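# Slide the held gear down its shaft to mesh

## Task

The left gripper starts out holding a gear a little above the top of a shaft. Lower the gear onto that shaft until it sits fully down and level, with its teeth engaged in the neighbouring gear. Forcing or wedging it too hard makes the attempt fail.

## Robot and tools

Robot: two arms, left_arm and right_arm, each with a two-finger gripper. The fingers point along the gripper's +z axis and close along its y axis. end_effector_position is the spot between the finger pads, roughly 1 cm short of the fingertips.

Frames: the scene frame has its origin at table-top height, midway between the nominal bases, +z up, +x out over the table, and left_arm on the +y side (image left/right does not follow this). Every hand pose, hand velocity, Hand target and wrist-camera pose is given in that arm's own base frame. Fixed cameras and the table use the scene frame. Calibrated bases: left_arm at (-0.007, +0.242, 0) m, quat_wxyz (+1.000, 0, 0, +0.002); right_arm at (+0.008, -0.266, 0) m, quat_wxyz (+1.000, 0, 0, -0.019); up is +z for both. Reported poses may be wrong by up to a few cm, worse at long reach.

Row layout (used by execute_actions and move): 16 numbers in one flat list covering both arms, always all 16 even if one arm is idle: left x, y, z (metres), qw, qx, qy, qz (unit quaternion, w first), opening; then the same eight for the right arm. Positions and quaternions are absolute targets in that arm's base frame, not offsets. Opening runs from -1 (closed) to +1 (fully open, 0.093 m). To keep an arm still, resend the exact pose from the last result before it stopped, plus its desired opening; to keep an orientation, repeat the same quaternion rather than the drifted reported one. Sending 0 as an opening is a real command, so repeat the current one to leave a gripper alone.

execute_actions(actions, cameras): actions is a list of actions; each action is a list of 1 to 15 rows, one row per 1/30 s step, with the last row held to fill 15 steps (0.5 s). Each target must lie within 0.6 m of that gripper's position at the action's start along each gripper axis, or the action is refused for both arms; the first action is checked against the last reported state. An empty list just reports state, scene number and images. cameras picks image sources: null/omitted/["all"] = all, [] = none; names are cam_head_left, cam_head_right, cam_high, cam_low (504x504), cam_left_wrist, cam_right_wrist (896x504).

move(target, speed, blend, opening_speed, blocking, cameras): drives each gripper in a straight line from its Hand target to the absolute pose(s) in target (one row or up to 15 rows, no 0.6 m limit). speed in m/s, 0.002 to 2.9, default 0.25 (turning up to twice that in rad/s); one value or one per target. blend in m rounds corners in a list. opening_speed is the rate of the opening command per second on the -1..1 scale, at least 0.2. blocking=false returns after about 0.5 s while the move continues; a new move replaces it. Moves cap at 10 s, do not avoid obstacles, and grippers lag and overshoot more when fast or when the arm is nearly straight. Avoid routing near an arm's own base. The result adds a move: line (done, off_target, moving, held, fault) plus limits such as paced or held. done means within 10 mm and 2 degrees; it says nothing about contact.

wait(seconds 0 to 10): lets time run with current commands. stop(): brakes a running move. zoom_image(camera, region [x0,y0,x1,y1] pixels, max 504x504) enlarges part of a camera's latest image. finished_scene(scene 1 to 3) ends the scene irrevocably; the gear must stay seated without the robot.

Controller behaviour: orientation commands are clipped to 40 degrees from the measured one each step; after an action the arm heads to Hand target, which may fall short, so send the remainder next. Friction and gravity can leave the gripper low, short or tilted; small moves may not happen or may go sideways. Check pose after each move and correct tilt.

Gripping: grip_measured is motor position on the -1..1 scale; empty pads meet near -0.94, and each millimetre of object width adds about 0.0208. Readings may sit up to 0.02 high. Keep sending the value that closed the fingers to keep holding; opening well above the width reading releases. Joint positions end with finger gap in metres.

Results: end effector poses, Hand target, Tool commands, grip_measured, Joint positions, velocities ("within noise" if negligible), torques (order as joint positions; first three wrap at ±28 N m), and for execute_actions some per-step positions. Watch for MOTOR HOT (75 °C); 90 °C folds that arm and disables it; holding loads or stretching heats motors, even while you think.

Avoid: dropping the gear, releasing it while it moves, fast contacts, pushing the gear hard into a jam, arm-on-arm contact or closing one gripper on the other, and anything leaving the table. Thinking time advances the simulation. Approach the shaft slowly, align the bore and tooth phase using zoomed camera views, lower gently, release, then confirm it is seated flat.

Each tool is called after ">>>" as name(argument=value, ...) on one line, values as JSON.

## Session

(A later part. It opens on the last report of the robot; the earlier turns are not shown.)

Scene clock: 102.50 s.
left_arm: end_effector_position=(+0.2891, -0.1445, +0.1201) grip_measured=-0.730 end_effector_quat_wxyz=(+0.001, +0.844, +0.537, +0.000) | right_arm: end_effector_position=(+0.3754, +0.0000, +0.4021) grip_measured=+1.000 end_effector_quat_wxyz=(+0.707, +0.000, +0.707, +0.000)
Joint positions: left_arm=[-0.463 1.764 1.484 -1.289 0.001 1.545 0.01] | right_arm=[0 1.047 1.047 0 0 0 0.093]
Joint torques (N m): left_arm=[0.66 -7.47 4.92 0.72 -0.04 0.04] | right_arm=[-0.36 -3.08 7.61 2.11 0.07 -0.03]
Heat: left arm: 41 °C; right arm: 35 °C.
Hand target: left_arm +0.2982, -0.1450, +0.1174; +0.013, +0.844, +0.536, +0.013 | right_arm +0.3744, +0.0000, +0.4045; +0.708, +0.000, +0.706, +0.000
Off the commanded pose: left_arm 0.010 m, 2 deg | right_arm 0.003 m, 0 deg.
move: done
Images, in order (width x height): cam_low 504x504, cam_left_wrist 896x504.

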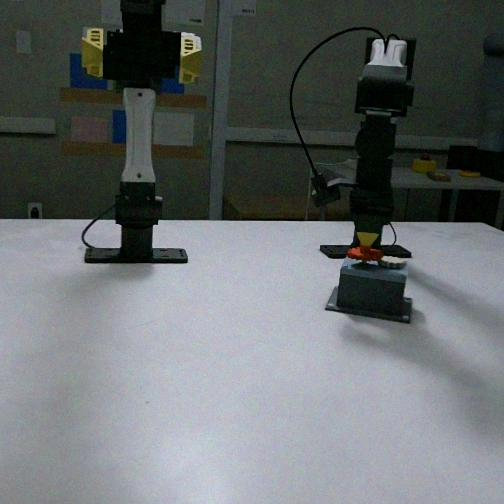

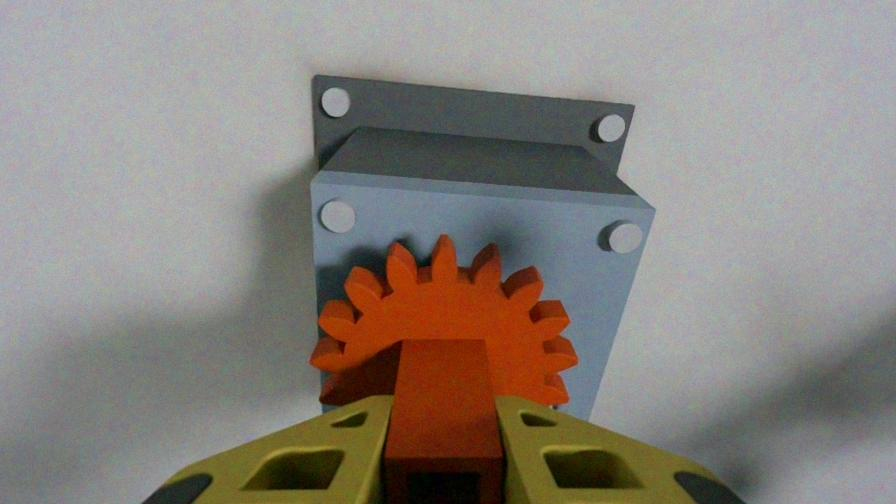

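>>> move(target=[0.2985,-0.1450,0.1152,0.013,0.8443,0.5358,0.013,-0.924754,0.3744,0,0.4045,0.708,0,0.706,0,1.0], speed=0.02, cameras=["cam_left_wrist","cam_low"])

>>> zoom_image(camera="cam_left_wrist", region=[270, 90, 630, 450])

>>> zoom_image(camera="cam_low", region=[335, 225, 405, 295])

Scene clock: 104.17 s.
left_arm: end_effector_position=(+0.2892, -0.1445, +0.1201) grip_measured=-0.730 end_effector_quat_wxyz=(+0.001, +0.844, +0.537, +0.000) | right_arm: end_effector_position=(+0.3754, +0.0000, +0.4021) grip_measured=+1.000 end_effector_quat_wxyz=(+0.707, +0.000, +0.707, +0.000)
Joint positions: left_arm=[-0.463 1.764 1.484 -1.288 0.001 1.545 0.01] | right_arm=[0 1.047 1.047 0 0 0 0.093]
Joint torques (N m): left_arm=[0.65 -7.43 4.34 0.78 -0.04 0.04] | right_arm=[-0.28 -3.1 7.56 2.11 0.06 -0.03]
Heat: left arm: 41 °C; right arm: 35 °C.
Hand target: left_arm +0.2982, -0.1449, +0.1155; +0.012, +0.844, +0.536, +0.013 | right_arm +0.3744, +0.0000, +0.4045; +0.708, +0.000, +0.706, +0.000
Off the commanded pose: left_arm 0.010 m, 2 deg | right_arm 0.003 m, 0 deg.
move: done
Images, in order (width x height): cam_low 504x504, cam_left_wrist 896x504.

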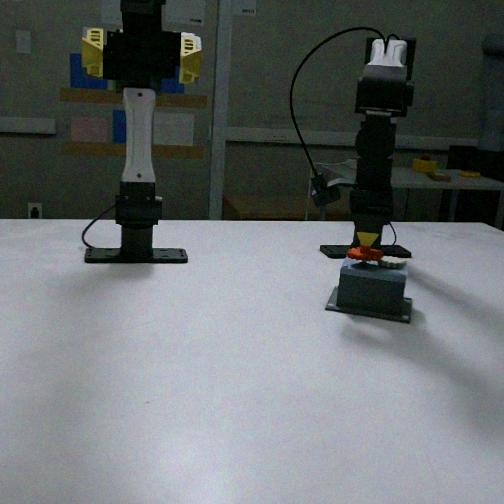

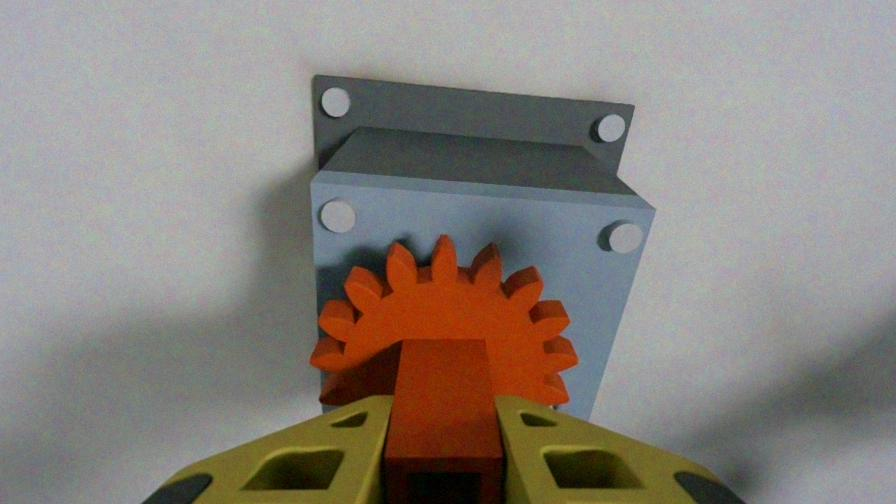

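Scaled by 1.400.

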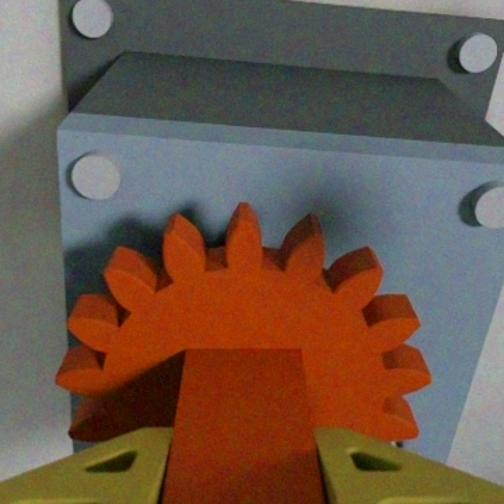

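Scaled by 7.200.

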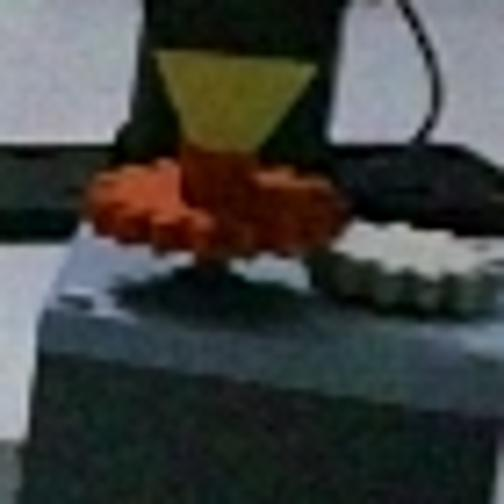

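>>> move(target=[0.2985,-0.1450,0.1132,0.013,0.8443,0.5358,0.013,-0.924754,0.3744,0,0.4045,0.708,0,0.706,0,1.0], speed=0.02, cameras=["cam_left_wrist","cam_low"])

>>> zoom_image(camera="cam_left_wrist", region=[270, 90, 630, 450])

>>> zoom_image(camera="cam_low", region=[335, 225, 405, 295])

Scene clock: 105.80 s.
left_arm: end_effector_position=(+0.2892, -0.1445, +0.1178) grip_measured=-0.730 end_effector_quat_wxyz=(+0.001, +0.844, +0.537, +0.000) | right_arm: end_effector_position=(+0.3754, +0.0000, +0.4021) grip_measured=+1.000 end_effector_quat_wxyz=(+0.707, +0.000, +0.707, +0.000)
Joint positions: left_arm=[-0.463 1.764 1.475 -1.279 0.001 1.545 0.01] | right_arm=[0 1.047 1.047 0 0 0 0.093]
Joint torques (N m): left_arm=[0.65 -7.38 4.52 0.78 -0.05 0.04] | right_arm=[-0.24 -3.04 7.62 2.14 0.06 -0.02]
Heat: left arm: 41 °C; right arm: 35 °C.
Hand target: left_arm +0.2982, -0.1449, +0.1134; +0.012, +0.844, +0.536, +0.013 | right_arm +0.3744, +0.0000, +0.4045; +0.708, +0.000, +0.706, +0.000
Off the commanded pose: left_arm 0.010 m, 2 deg | right_arm 0.003 m, 0 deg.
move: done
Images, in order (width x height): cam_low 504x504, cam_left_wrist 896x504.

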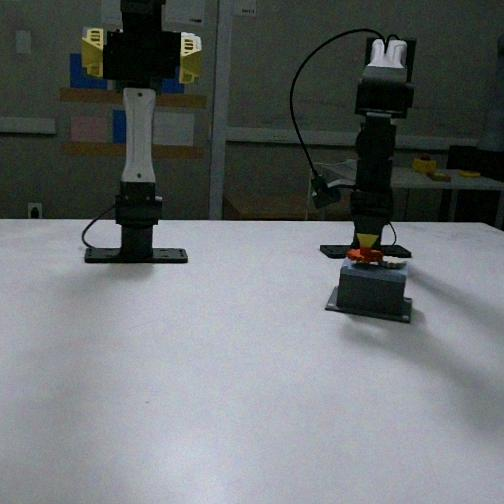

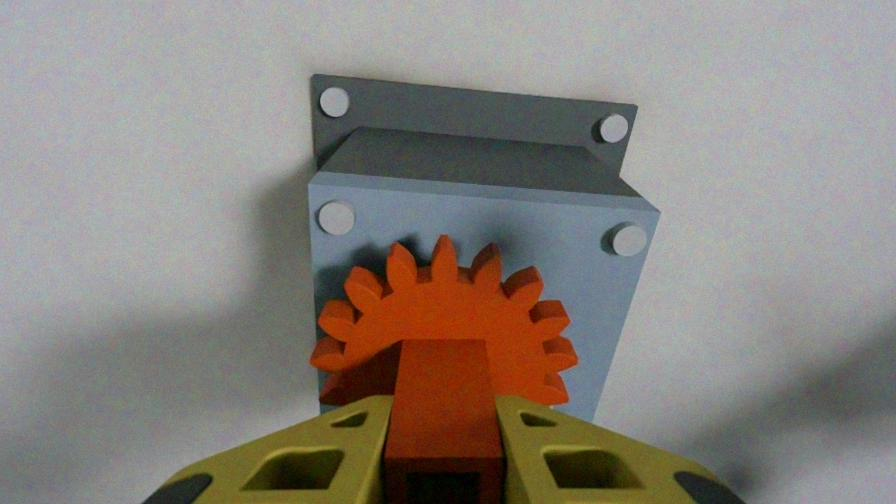

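Scaled by 1.400.

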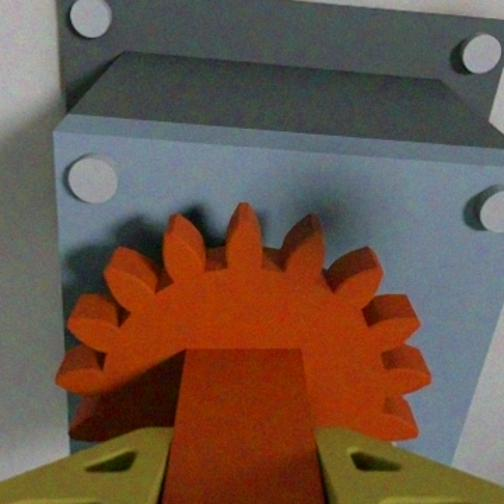

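Scaled by 7.200.

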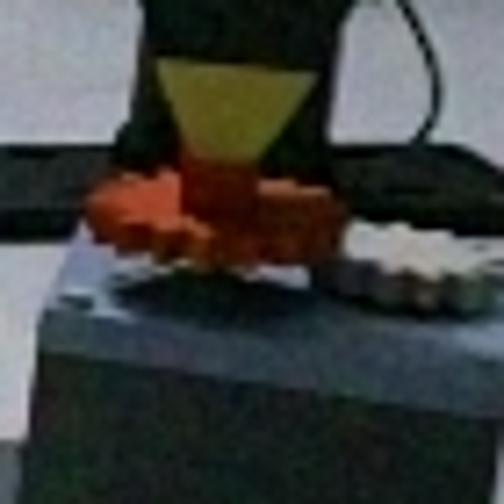

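>>> move(target=[0.2987,-0.1452,0.1112,0.013,0.8443,0.5358,0.013,-0.924754,0.3744,0,0.4045,0.708,0,0.706,0,1.0], speed=0.02, cameras=["cam_left_wrist","cam_low"])

>>> zoom_image(camera="cam_left_wrist", region=[270, 90, 630, 450])

>>> zoom_image(camera="cam_low", region=[335, 225, 405, 295])

Scene clock: 109.03 s.
left_arm: end_effector_position=(+0.2893, -0.1446, +0.1162) grip_measured=-0.730 end_effector_quat_wxyz=(+0.002, +0.844, +0.537, +0.000) | right_arm: end_effector_position=(+0.3754, +0.0000, +0.4021) grip_measured=+1.000 end_effector_quat_wxyz=(+0.707, +0.000, +0.707, +0.000)
Joint positions: left_arm=[-0.463 1.764 1.469 -1.272 0.001 1.545 0.01] | right_arm=[0 1.047 1.047 0 0 0 0.093]
Joint torques (N m): left_arm=[0.64 -7.27 4.49 0.78 -0.04 0.04] | right_arm=[-0.27 -3.11 7.54 2.08 0.06 -0.04]
Heat: left arm: 40 °C; right arm: 35 °C.
Hand target: left_arm +0.2984, -0.1452, +0.1115; +0.013, +0.844, +0.536, +0.013 | right_arm +0.3744, +0.0000, +0.4045; +0.708, +0.000, +0.706, +0.000
Off the commanded pose: left_arm 0.011 m, 2 deg | right_arm 0.003 m, 0 deg.
move: off_target (left_arm)
Images, in order (width x height): cam_low 504x504, cam_left_wrist 896x504.

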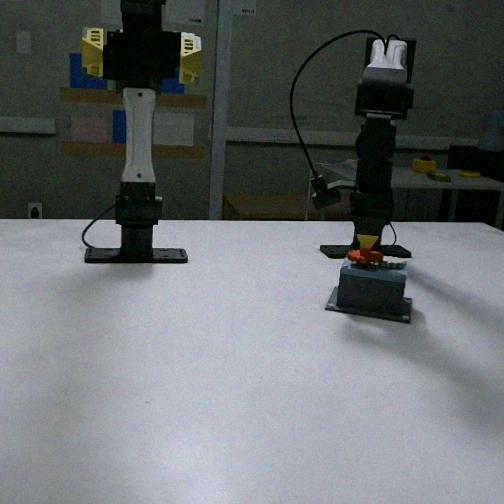

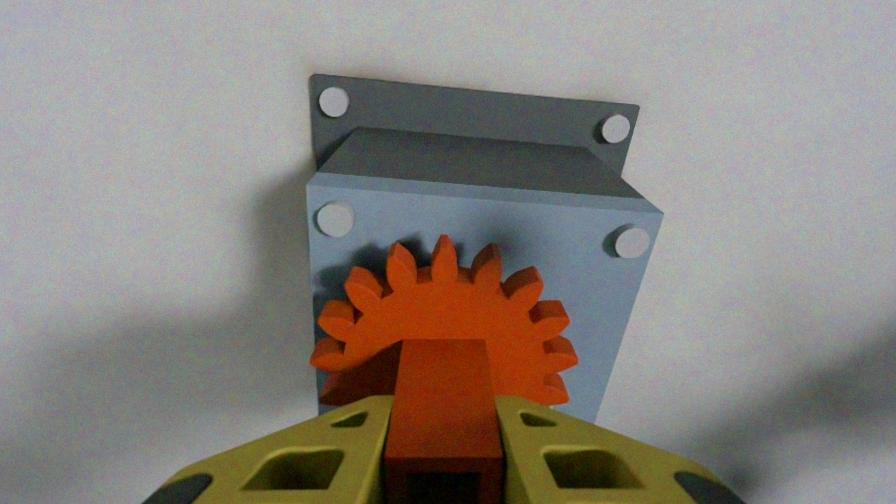

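Scaled by 1.400.

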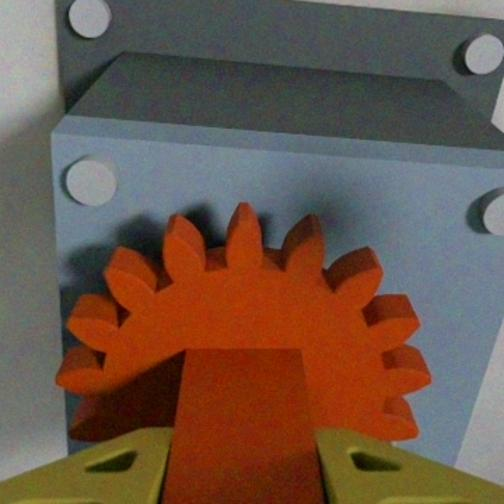

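Scaled by 7.200.

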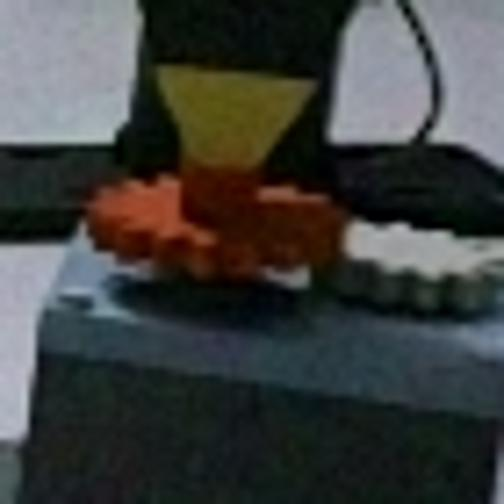

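>>> move(target=[0.2987,-0.1452,0.1090,0.012,0.8443,0.5358,0.013,-0.924754,0.3744,0,0.4045,0.708,0,0.706,0,1.0], speed=0.02, cameras=["cam_left_wrist","cam_low","cam_high"])

>>> zoom_image(camera="cam_left_wrist", region=[270, 90, 630, 450])

>>> zoom_image(camera="cam_low", region=[335, 225, 405, 295])

>>> zoom_image(camera="cam_high", region=[165, 290, 265, 390])

Scene clock: 112.90 s.
left_arm: end_effector_position=(+0.2894, -0.1446, +0.1162) grip_measured=-0.730 end_effector_quat_wxyz=(+0.002, +0.844, +0.537, +0.001) | right_arm: end_effector_position=(+0.3754, +0.0000, +0.4021) grip_measured=+1.000 end_effector_quat_wxyz=(+0.707, +0.000, +0.707, +0.000)
Joint positions: left_arm=[-0.463 1.764 1.469 -1.271 0.001 1.545 0.01] | right_arm=[0 1.047 1.047 0 0 0 0.093]
Joint torques (N m): left_arm=[0.61 -7.09 4.03 0.85 -0.05 0.03] | right_arm=[-0.34 -3.07 7.51 2.12 0.08 -0.02]
Heat: left arm: 40 °C; right arm: 36 °C.
Hand target: left_arm +0.2984, -0.1451, +0.1094; +0.012, +0.844, +0.536, +0.013 | right_arm +0.3744, +0.0000, +0.4045; +0.708, +0.000, +0.706, +0.000
Off the commanded pose: left_arm 0.012 m, 2 deg | right_arm 0.003 m, 0 deg.
move: off_target (left_arm)
Images, in order (width x height): cam_high 504x504, cam_low 504x504, cam_left_wrist 896x504.

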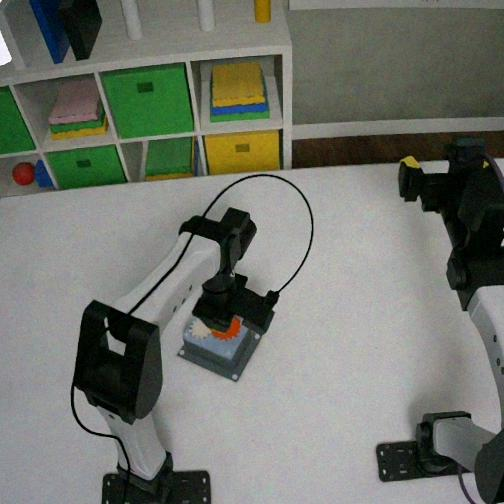

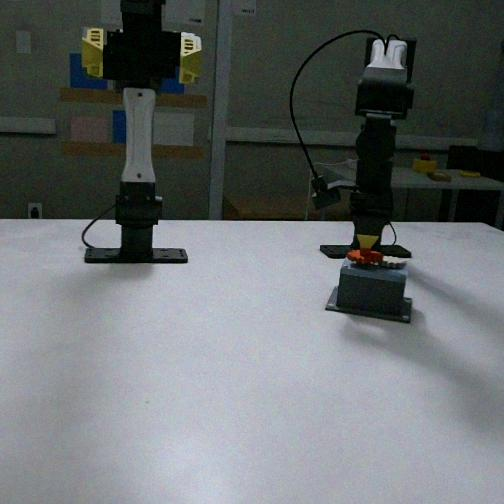

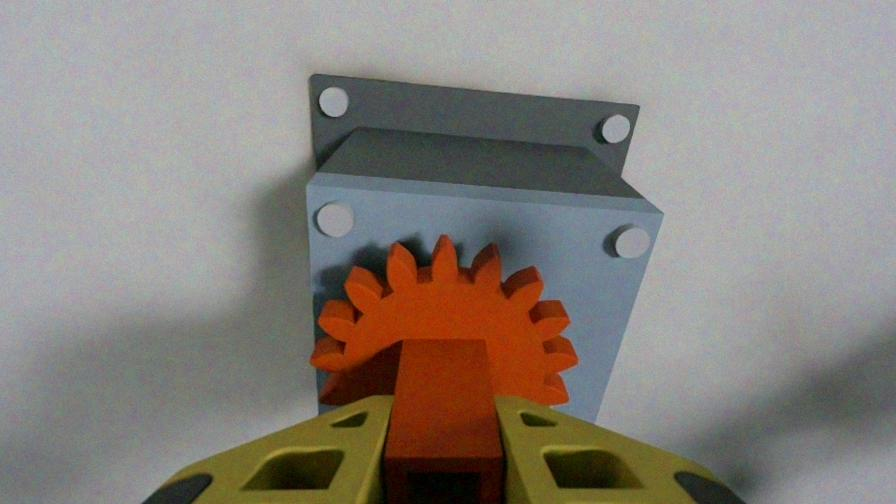

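Scaled by 1.400.

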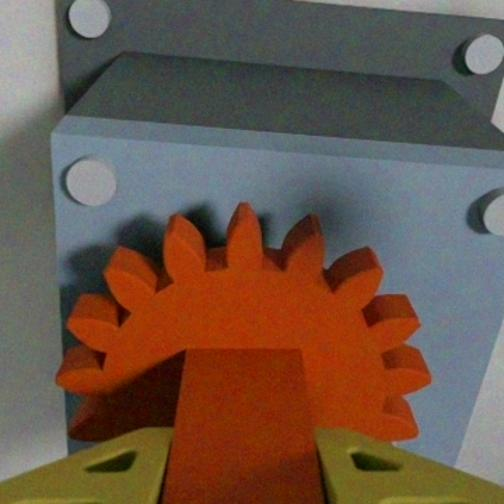

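Scaled by 7.200.

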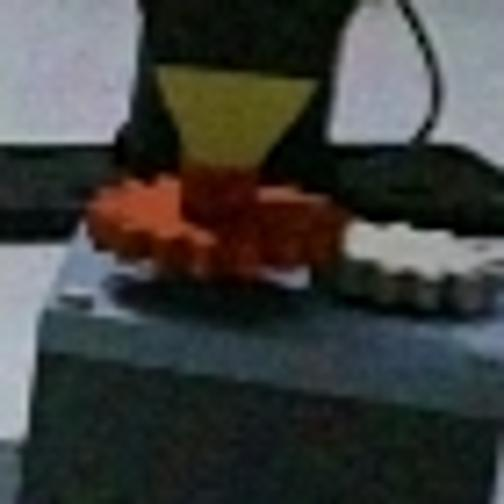

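Scaled by 5.040.

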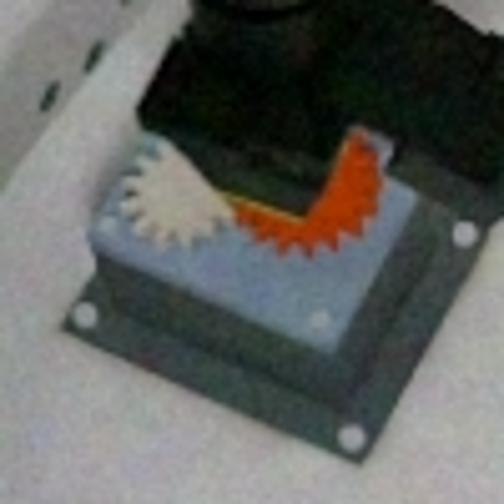

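>>> move(target=[0.2987,-0.1452,0.1075,0.012,0.8443,0.5358,0.012,-0.924754,0.3744,0,0.4045,0.708,0,0.706,0,1.0], speed=0.02, cameras=["cam_left_wrist","cam_low"])

>>> zoom_image(camera="cam_low", region=[335, 225, 405, 295])

>>> zoom_image(camera="cam_left_wrist", region=[270, 90, 630, 450])

Scene clock: 114.73 s.
left_arm: end_effector_position=(+0.2893, -0.1446, +0.1147) grip_measured=-0.730 end_effector_quat_wxyz=(+0.002, +0.844, +0.537, +0.001) | right_arm: end_effector_position=(+0.3754, +0.0000, +0.4021) grip_measured=+1.000 end_effector_quat_wxyz=(+0.707, +0.000, +0.707, +0.000)
Joint positions: left_arm=[-0.463 1.764 1.462 -1.265 0.001 1.545 0.01] | right_arm=[0 1.047 1.047 0 0 0 0.093]
Joint torques (N m): left_arm=[0.68 -6.95 4.15 0.83 -0.04 0.03] | right_arm=[-0.4 -3.07 7.51 2.1 0.08 -0.04]
Heat: left arm: 40 °C; right arm: 36 °C.
Hand target: left_arm +0.2983, -0.1451, +0.1078; +0.011, +0.844, +0.536, +0.012 | right_arm +0.3744, +0.0000, +0.4045; +0.708, +0.000, +0.706, +0.000
Off the commanded pose: left_arm 0.012 m, 2 deg | right_arm 0.003 m, 0 deg.
move: off_target (left_arm)
Images, in order (width x height): cam_low 504x504, cam_left_wrist 896x504.

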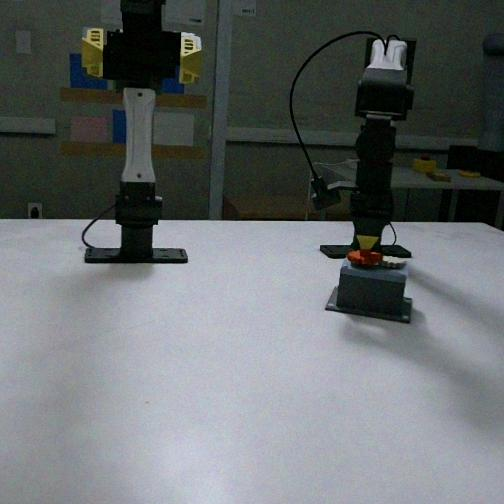

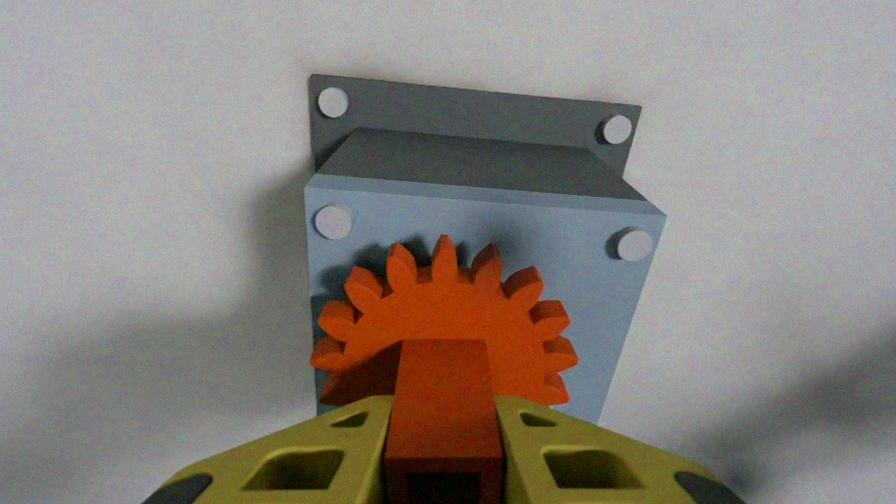

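Scaled by 7.200.

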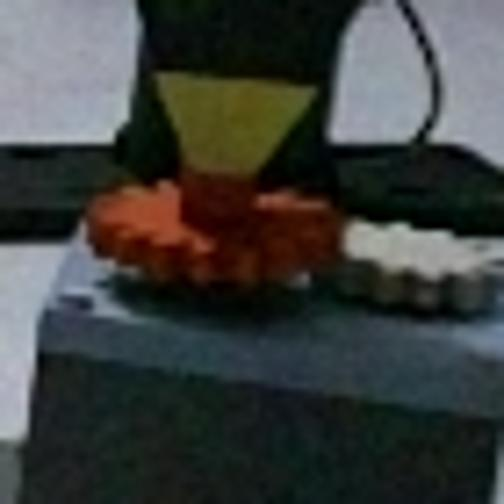

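Scaled by 1.400.

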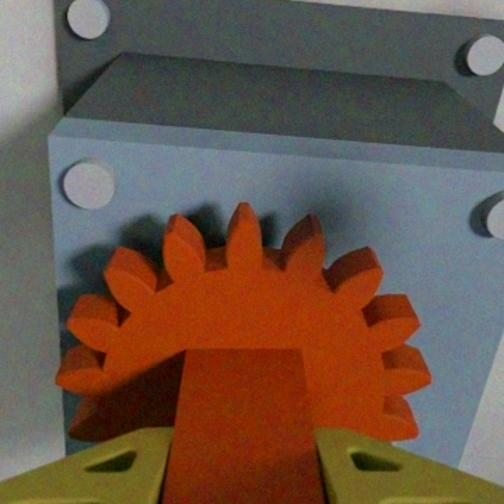

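>>> move(target=[0.2987,-0.1452,0.1055,0.011,0.8443,0.5358,0.012,-0.924754,0.3744,0,0.4045,0.708,0,0.706,0,1.0], speed=0.02, cameras=["cam_left_wrist","cam_low"])

>>> zoom_image(camera="cam_low", region=[335, 225, 405, 295])

>>> zoom_image(camera="cam_left_wrist", region=[270, 90, 630, 450])

Scene clock: 116.67 s.
left_arm: end_effector_position=(+0.2893, -0.1446, +0.1123) grip_measured=-0.730 end_effector_quat_wxyz=(+0.002, +0.844, +0.537, +0.001) | right_arm: end_effector_position=(+0.3754, +0.0000, +0.4021) grip_measured=+1.000 end_effector_quat_wxyz=(+0.707, +0.000, +0.707, +0.000)
Joint positions: left_arm=[-0.463 1.764 1.453 -1.255 0.001 1.545 0.01] | right_arm=[0 1.047 1.047 0 0 0 0.093]
Joint torques (N m): left_arm=[0.65 -6.74 4.48 0.8 -0.05 0.02] | right_arm=[-0.25 -3.12 7.53 2.13 0.09 -0.04]
Heat: left arm: 39 °C; right arm: 36 °C.
Hand target: left_arm +0.2984, -0.1451, +0.1058; +0.011, +0.844, +0.536, +0.012 | right_arm +0.3744, +0.0000, +0.4045; +0.708, +0.000, +0.706, +0.000
Off the commanded pose: left_arm 0.012 m, 2 deg | right_arm 0.003 m, 0 deg.
move: off_target (left_arm)
Images, in order (width x height): cam_low 504x504, cam_left_wrist 896x504.

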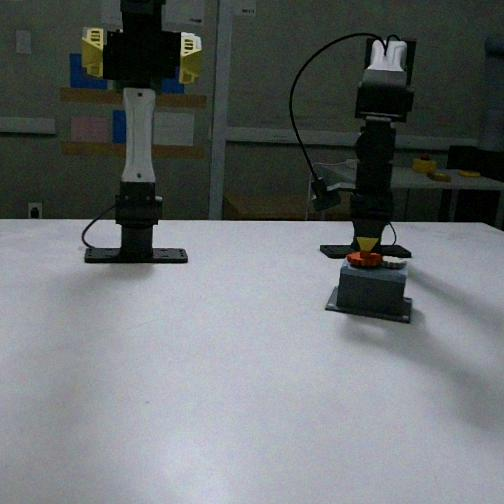

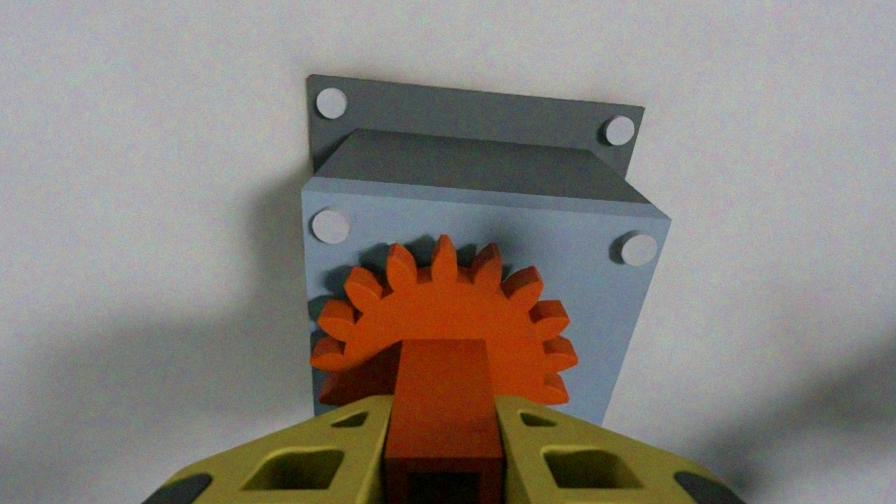

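Scaled by 7.200.

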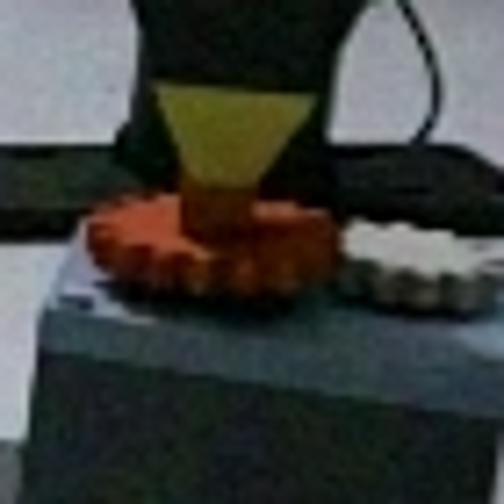

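Scaled by 1.400.

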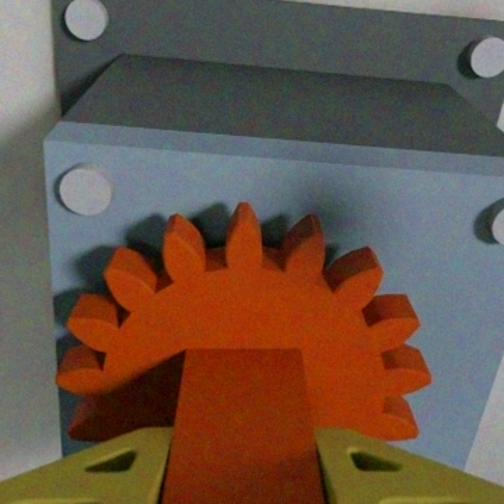

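>>> move(target=[0.2987,-0.1452,0.1035,0.011,0.8443,0.5358,0.012,-0.924754,0.3744,0,0.4045,0.708,0,0.706,0,1.0], speed=0.02, cameras=["cam_left_wrist","cam_low"])

>>> zoom_image(camera="cam_low", region=[335, 225, 405, 295])

>>> zoom_image(camera="cam_left_wrist", region=[270, 90, 630, 450])

Scene clock: 118.27 s.
left_arm: end_effector_position=(+0.2894, -0.1446, +0.1105) grip_measured=-0.730 end_effector_quat_wxyz=(+0.003, +0.844, +0.537, +0.001) | right_arm: end_effector_position=(+0.3754, +0.0000, +0.4021) grip_measured=+1.000 end_effector_quat_wxyz=(+0.707, +0.000, +0.707, +0.000)
Joint positions: left_arm=[-0.463 1.764 1.446 -1.247 0.001 1.545 0.01] | right_arm=[0 1.047 1.047 0 0 0 0.093]
Joint torques (N m): left_arm=[0.64 -6.68 4.51 0.79 -0.05 0.03] | right_arm=[-0.38 -3.1 7.53 2.11 0.08 -0.04]
Heat: left arm: 39 °C; right arm: 36 °C.
Hand target: left_arm +0.2984, -0.1451, +0.1038; +0.011, +0.844, +0.536, +0.012 | right_arm +0.3744, +0.0000, +0.4045; +0.708, +0.000, +0.706, +0.000
Off the commanded pose: left_arm 0.012 m, 2 deg | right_arm 0.003 m, 0 deg.
move: off_target (left_arm)
Images, in order (width x height): cam_low 504x504, cam_left_wrist 896x504.

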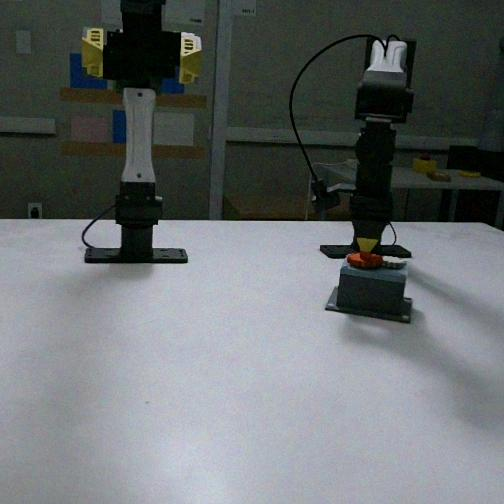

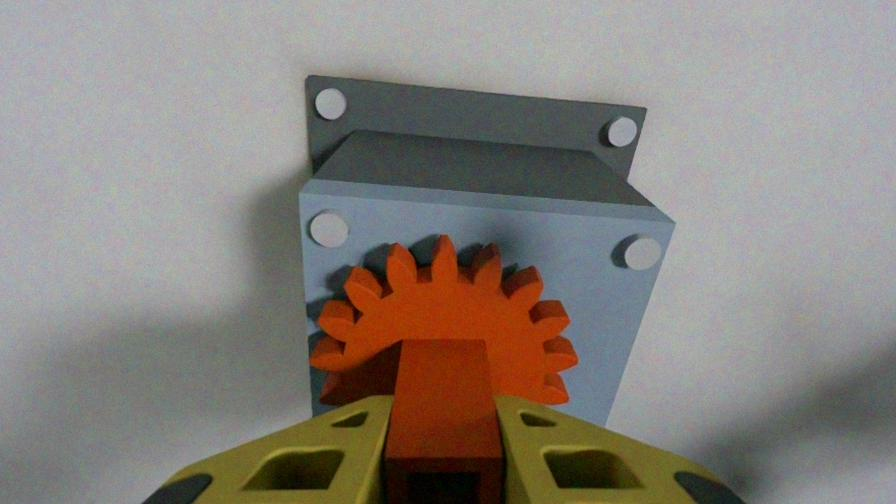

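Scaled by 7.200.

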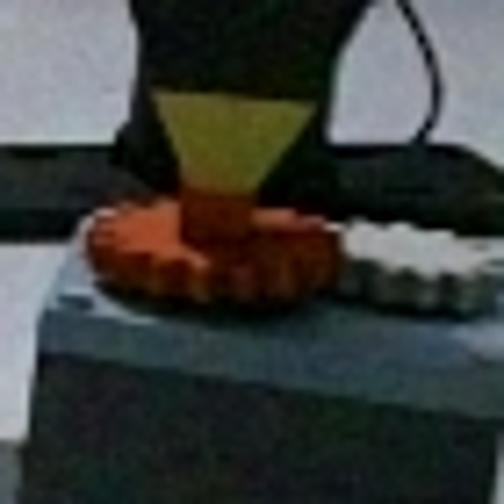

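Scaled by 1.400.

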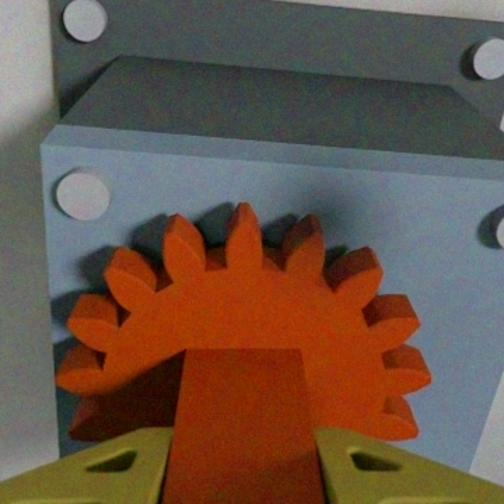

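>>> move(target=[0.2987,-0.1452,0.1012,0.010,0.8443,0.5358,0.012,-0.924754,0.3744,0,0.4045,0.708,0,0.706,0,1.0], speed=0.02, cameras=["cam_left_wrist","cam_low"])

>>> zoom_image(camera="cam_low", region=[335, 225, 405, 295])

>>> zoom_image(camera="cam_left_wrist", region=[270, 90, 630, 450])

Scene clock: 120.07 s.
left_arm: end_effector_position=(+0.2893, -0.1446, +0.1089) grip_measured=-0.730 end_effector_quat_wxyz=(+0.003, +0.844, +0.537, +0.001) | right_arm: end_effector_position=(+0.3754, +0.0000, +0.4021) grip_measured=+1.000 end_effector_quat_wxyz=(+0.707, +0.000, +0.707, +0.000)
Joint positions: left_arm=[-0.463 1.764 1.439 -1.24 0.001 1.545 0.01] | right_arm=[0 1.047 1.047 0 0 0 0.093]
Joint torques (N m): left_arm=[0.57 -6.49 4.49 0.79 -0.06 0.02] | right_arm=[-0.31 -3.19 7.6 2.09 0.07 -0.02]
Heat: left arm: 39 °C; right arm: 36 °C.
Hand target: left_arm +0.2983, -0.1451, +0.1015; +0.010, +0.844, +0.536, +0.012 | right_arm +0.3744, +0.0000, +0.4045; +0.708, +0.000, +0.706, +0.000
Off the commanded pose: left_arm 0.012 m, 2 deg | right_arm 0.003 m, 0 deg.
move: off_target (left_arm)
Images, in order (width x height): cam_low 504x504, cam_left_wrist 896x504.

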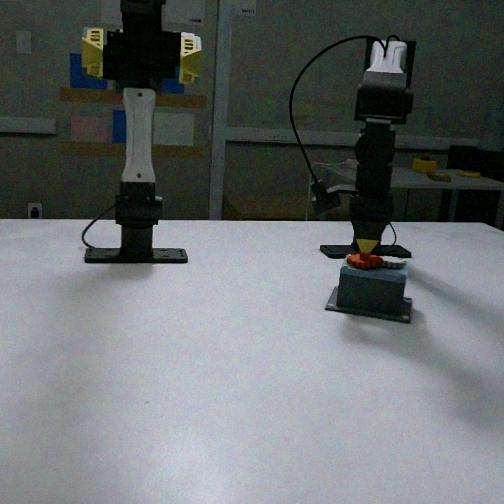

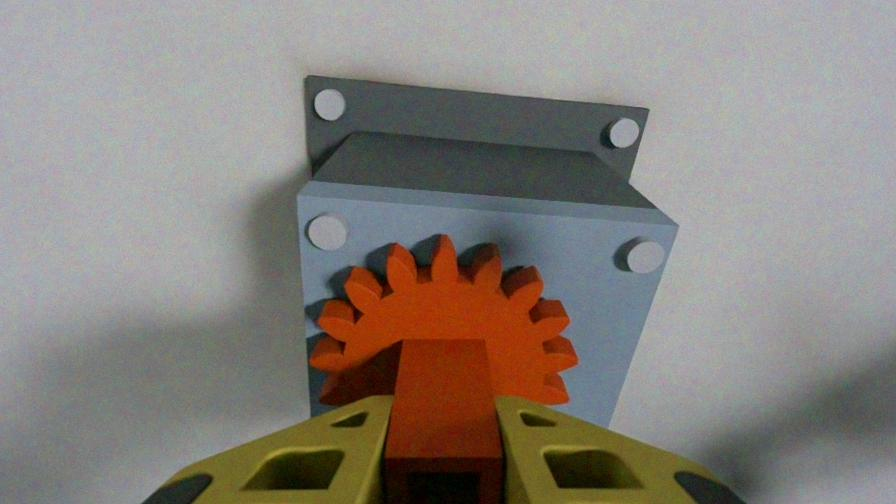

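Scaled by 7.200.

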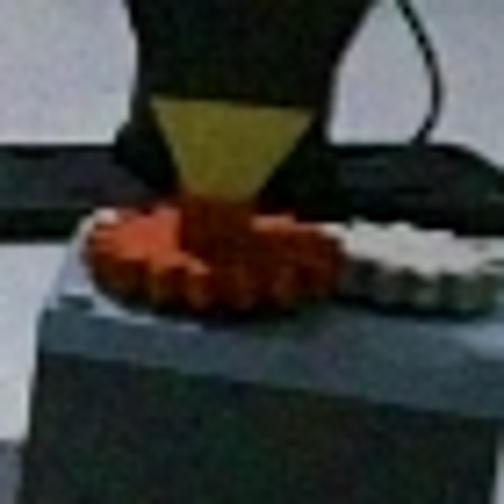

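Scaled by 1.400.

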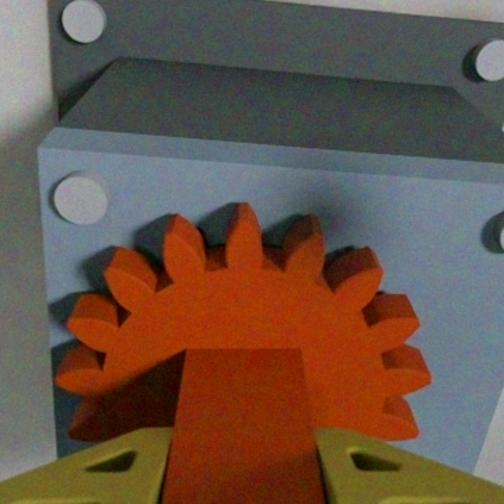

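>>> move(target=[0.2987,-0.1452,0.0992,0.010,0.8443,0.5358,0.012,-0.924754,0.3744,0,0.4045,0.708,0,0.706,0,1.0], speed=0.02, cameras=["cam_left_wrist","cam_low"])

>>> zoom_image(camera="cam_low", region=[335, 225, 405, 295])

>>> zoom_image(camera="cam_left_wrist", region=[270, 90, 630, 450])

Scene clock: 121.53 s.
left_arm: end_effector_position=(+0.2894, -0.1446, +0.1083) grip_measured=-0.730 end_effector_quat_wxyz=(+0.003, +0.844, +0.537, +0.001) | right_arm: end_effector_position=(+0.3754, +0.0000, +0.4021) grip_measured=+1.000 end_effector_quat_wxyz=(+0.707, +0.000, +0.707, +0.000)
Joint positions: left_arm=[-0.463 1.764 1.437 -1.237 0.001 1.545 0.01] | right_arm=[0 1.047 1.047 0 0 0 0.093]
Joint torques (N m): left_arm=[0.58 -6.43 4.15 0.85 -0.07 0.02] | right_arm=[-0.35 -3.04 7.53 2.11 0.07 -0.02]
Heat: left arm: 39 °C; right arm: 36 °C.
Hand target: left_arm +0.2983, -0.1451, +0.0996; +0.010, +0.844, +0.536, +0.012 | right_arm +0.3744, +0.0000, +0.4045; +0.708, +0.000, +0.706, +0.000
Off the commanded pose: left_arm 0.013 m, 1 deg | right_arm 0.003 m, 0 deg.
move: off_target (left_arm)
Images, in order (width x height): cam_low 504x504, cam_left_wrist 896x504.

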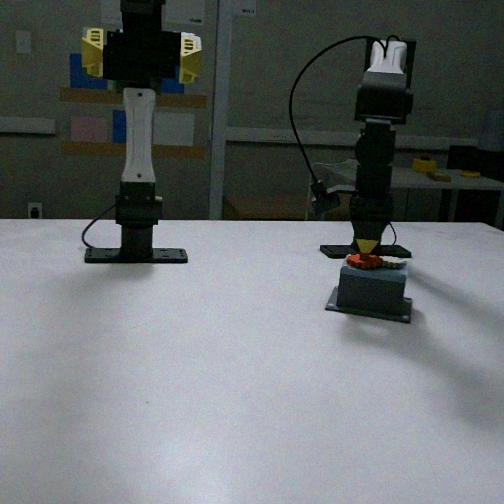

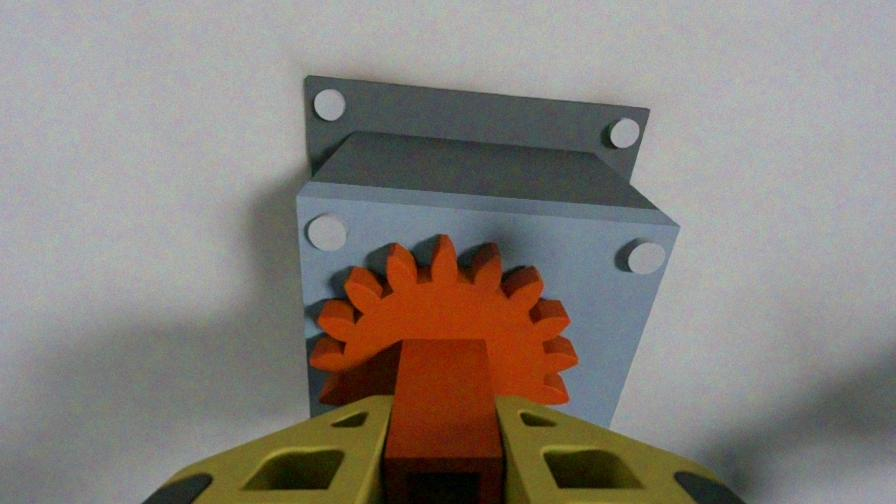

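Scaled by 7.200.

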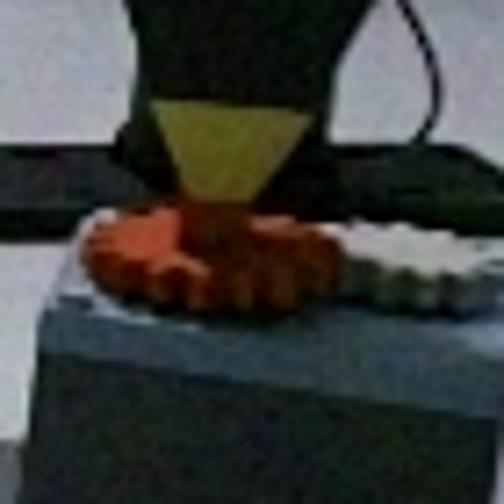

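Scaled by 1.400.

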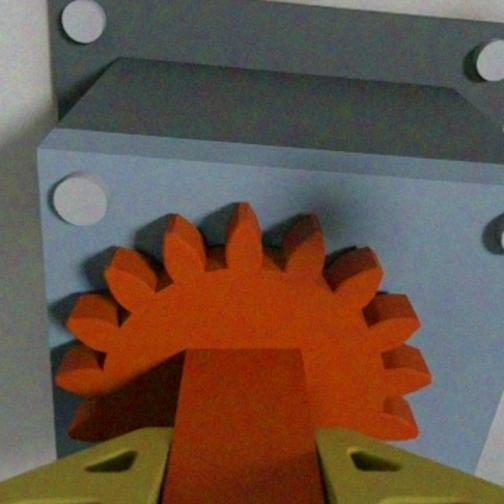

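>>> move(target=[0.2987,-0.1452,0.0965,0.010,0.8443,0.5358,0.012,-0.924754,0.3744,0,0.4045,0.708,0,0.706,0,1.0], speed=0.02, cameras=["cam_left_wrist","cam_low"])

>>> zoom_image(camera="cam_low", region=[335, 225, 405, 295])

>>> zoom_image(camera="cam_left_wrist", region=[270, 90, 630, 450])

Scene clock: 123.07 s.
left_arm: end_effector_position=(+0.2893, -0.1446, +0.1079) grip_measured=-0.730 end_effector_quat_wxyz=(+0.003, +0.844, +0.537, +0.001) | right_arm: end_effector_position=(+0.3754, +0.0000, +0.4021) grip_measured=+1.000 end_effector_quat_wxyz=(+0.707, +0.000, +0.707, +0.000)
Joint positions: left_arm=[-0.463 1.764 1.435 -1.236 0.001 1.545 0.01] | right_arm=[0 1.047 1.047 0 0 0 0.093]
Joint torques (N m): left_arm=[0.61 -6.32 3.54 0.94 -0.06 0.03] | right_arm=[-0.29 -3.02 7.62 2.11 0.07 -0.02]
Heat: left arm: 39 °C; right arm: 36 °C.
Hand target: left_arm +0.2981, -0.1450, +0.0969; +0.009, +0.844, +0.536, +0.012 | right_arm +0.3744, +0.0000, +0.4045; +0.708, +0.000, +0.706, +0.000
Off the commanded pose: left_arm 0.015 m, 2 deg | right_arm 0.003 m, 0 deg.
move: off_target (left_arm)
Images, in order (width x height): cam_low 504x504, cam_left_wrist 896x504.

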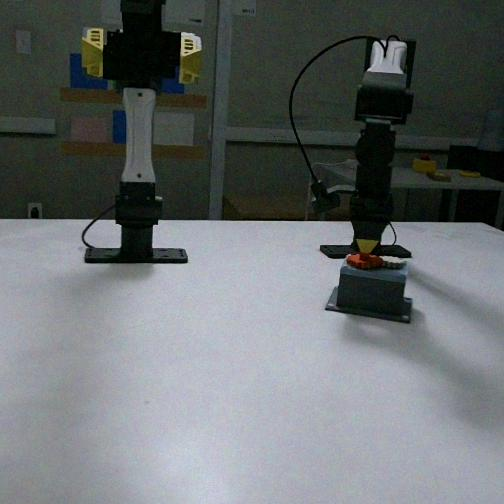

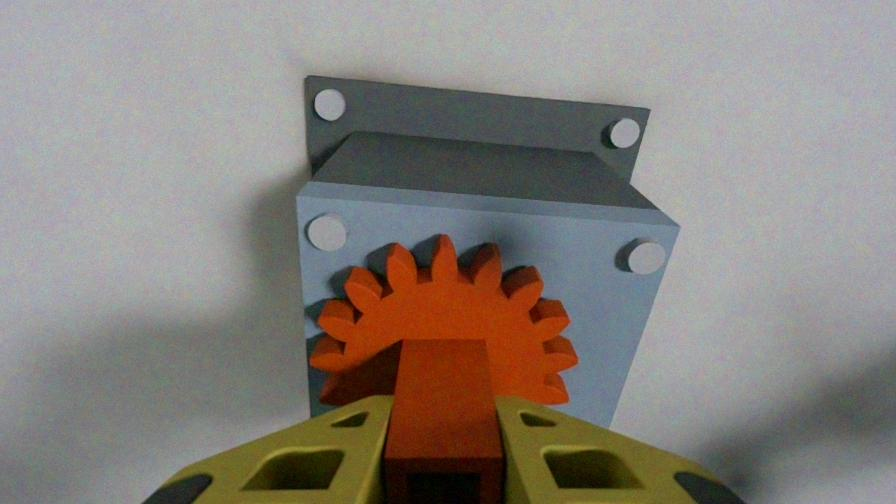

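Scaled by 7.200.

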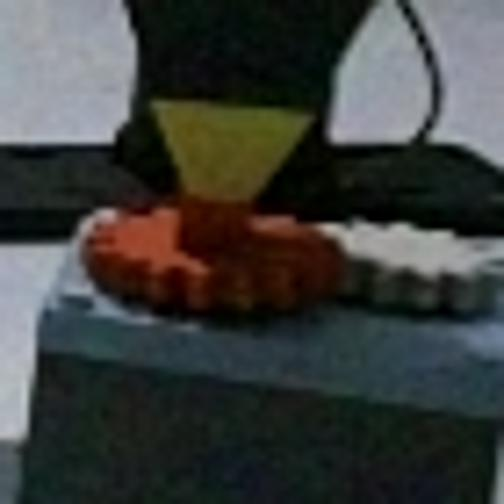

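Scaled by 1.400.

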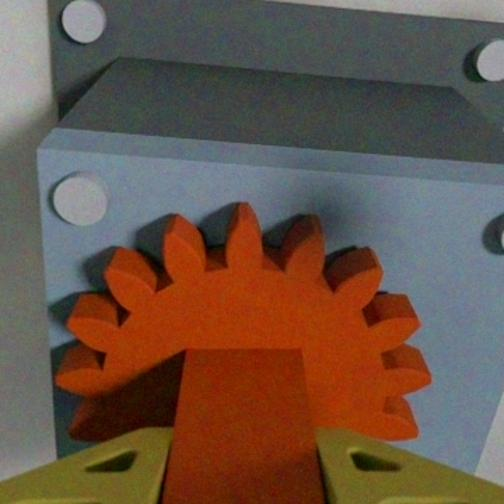

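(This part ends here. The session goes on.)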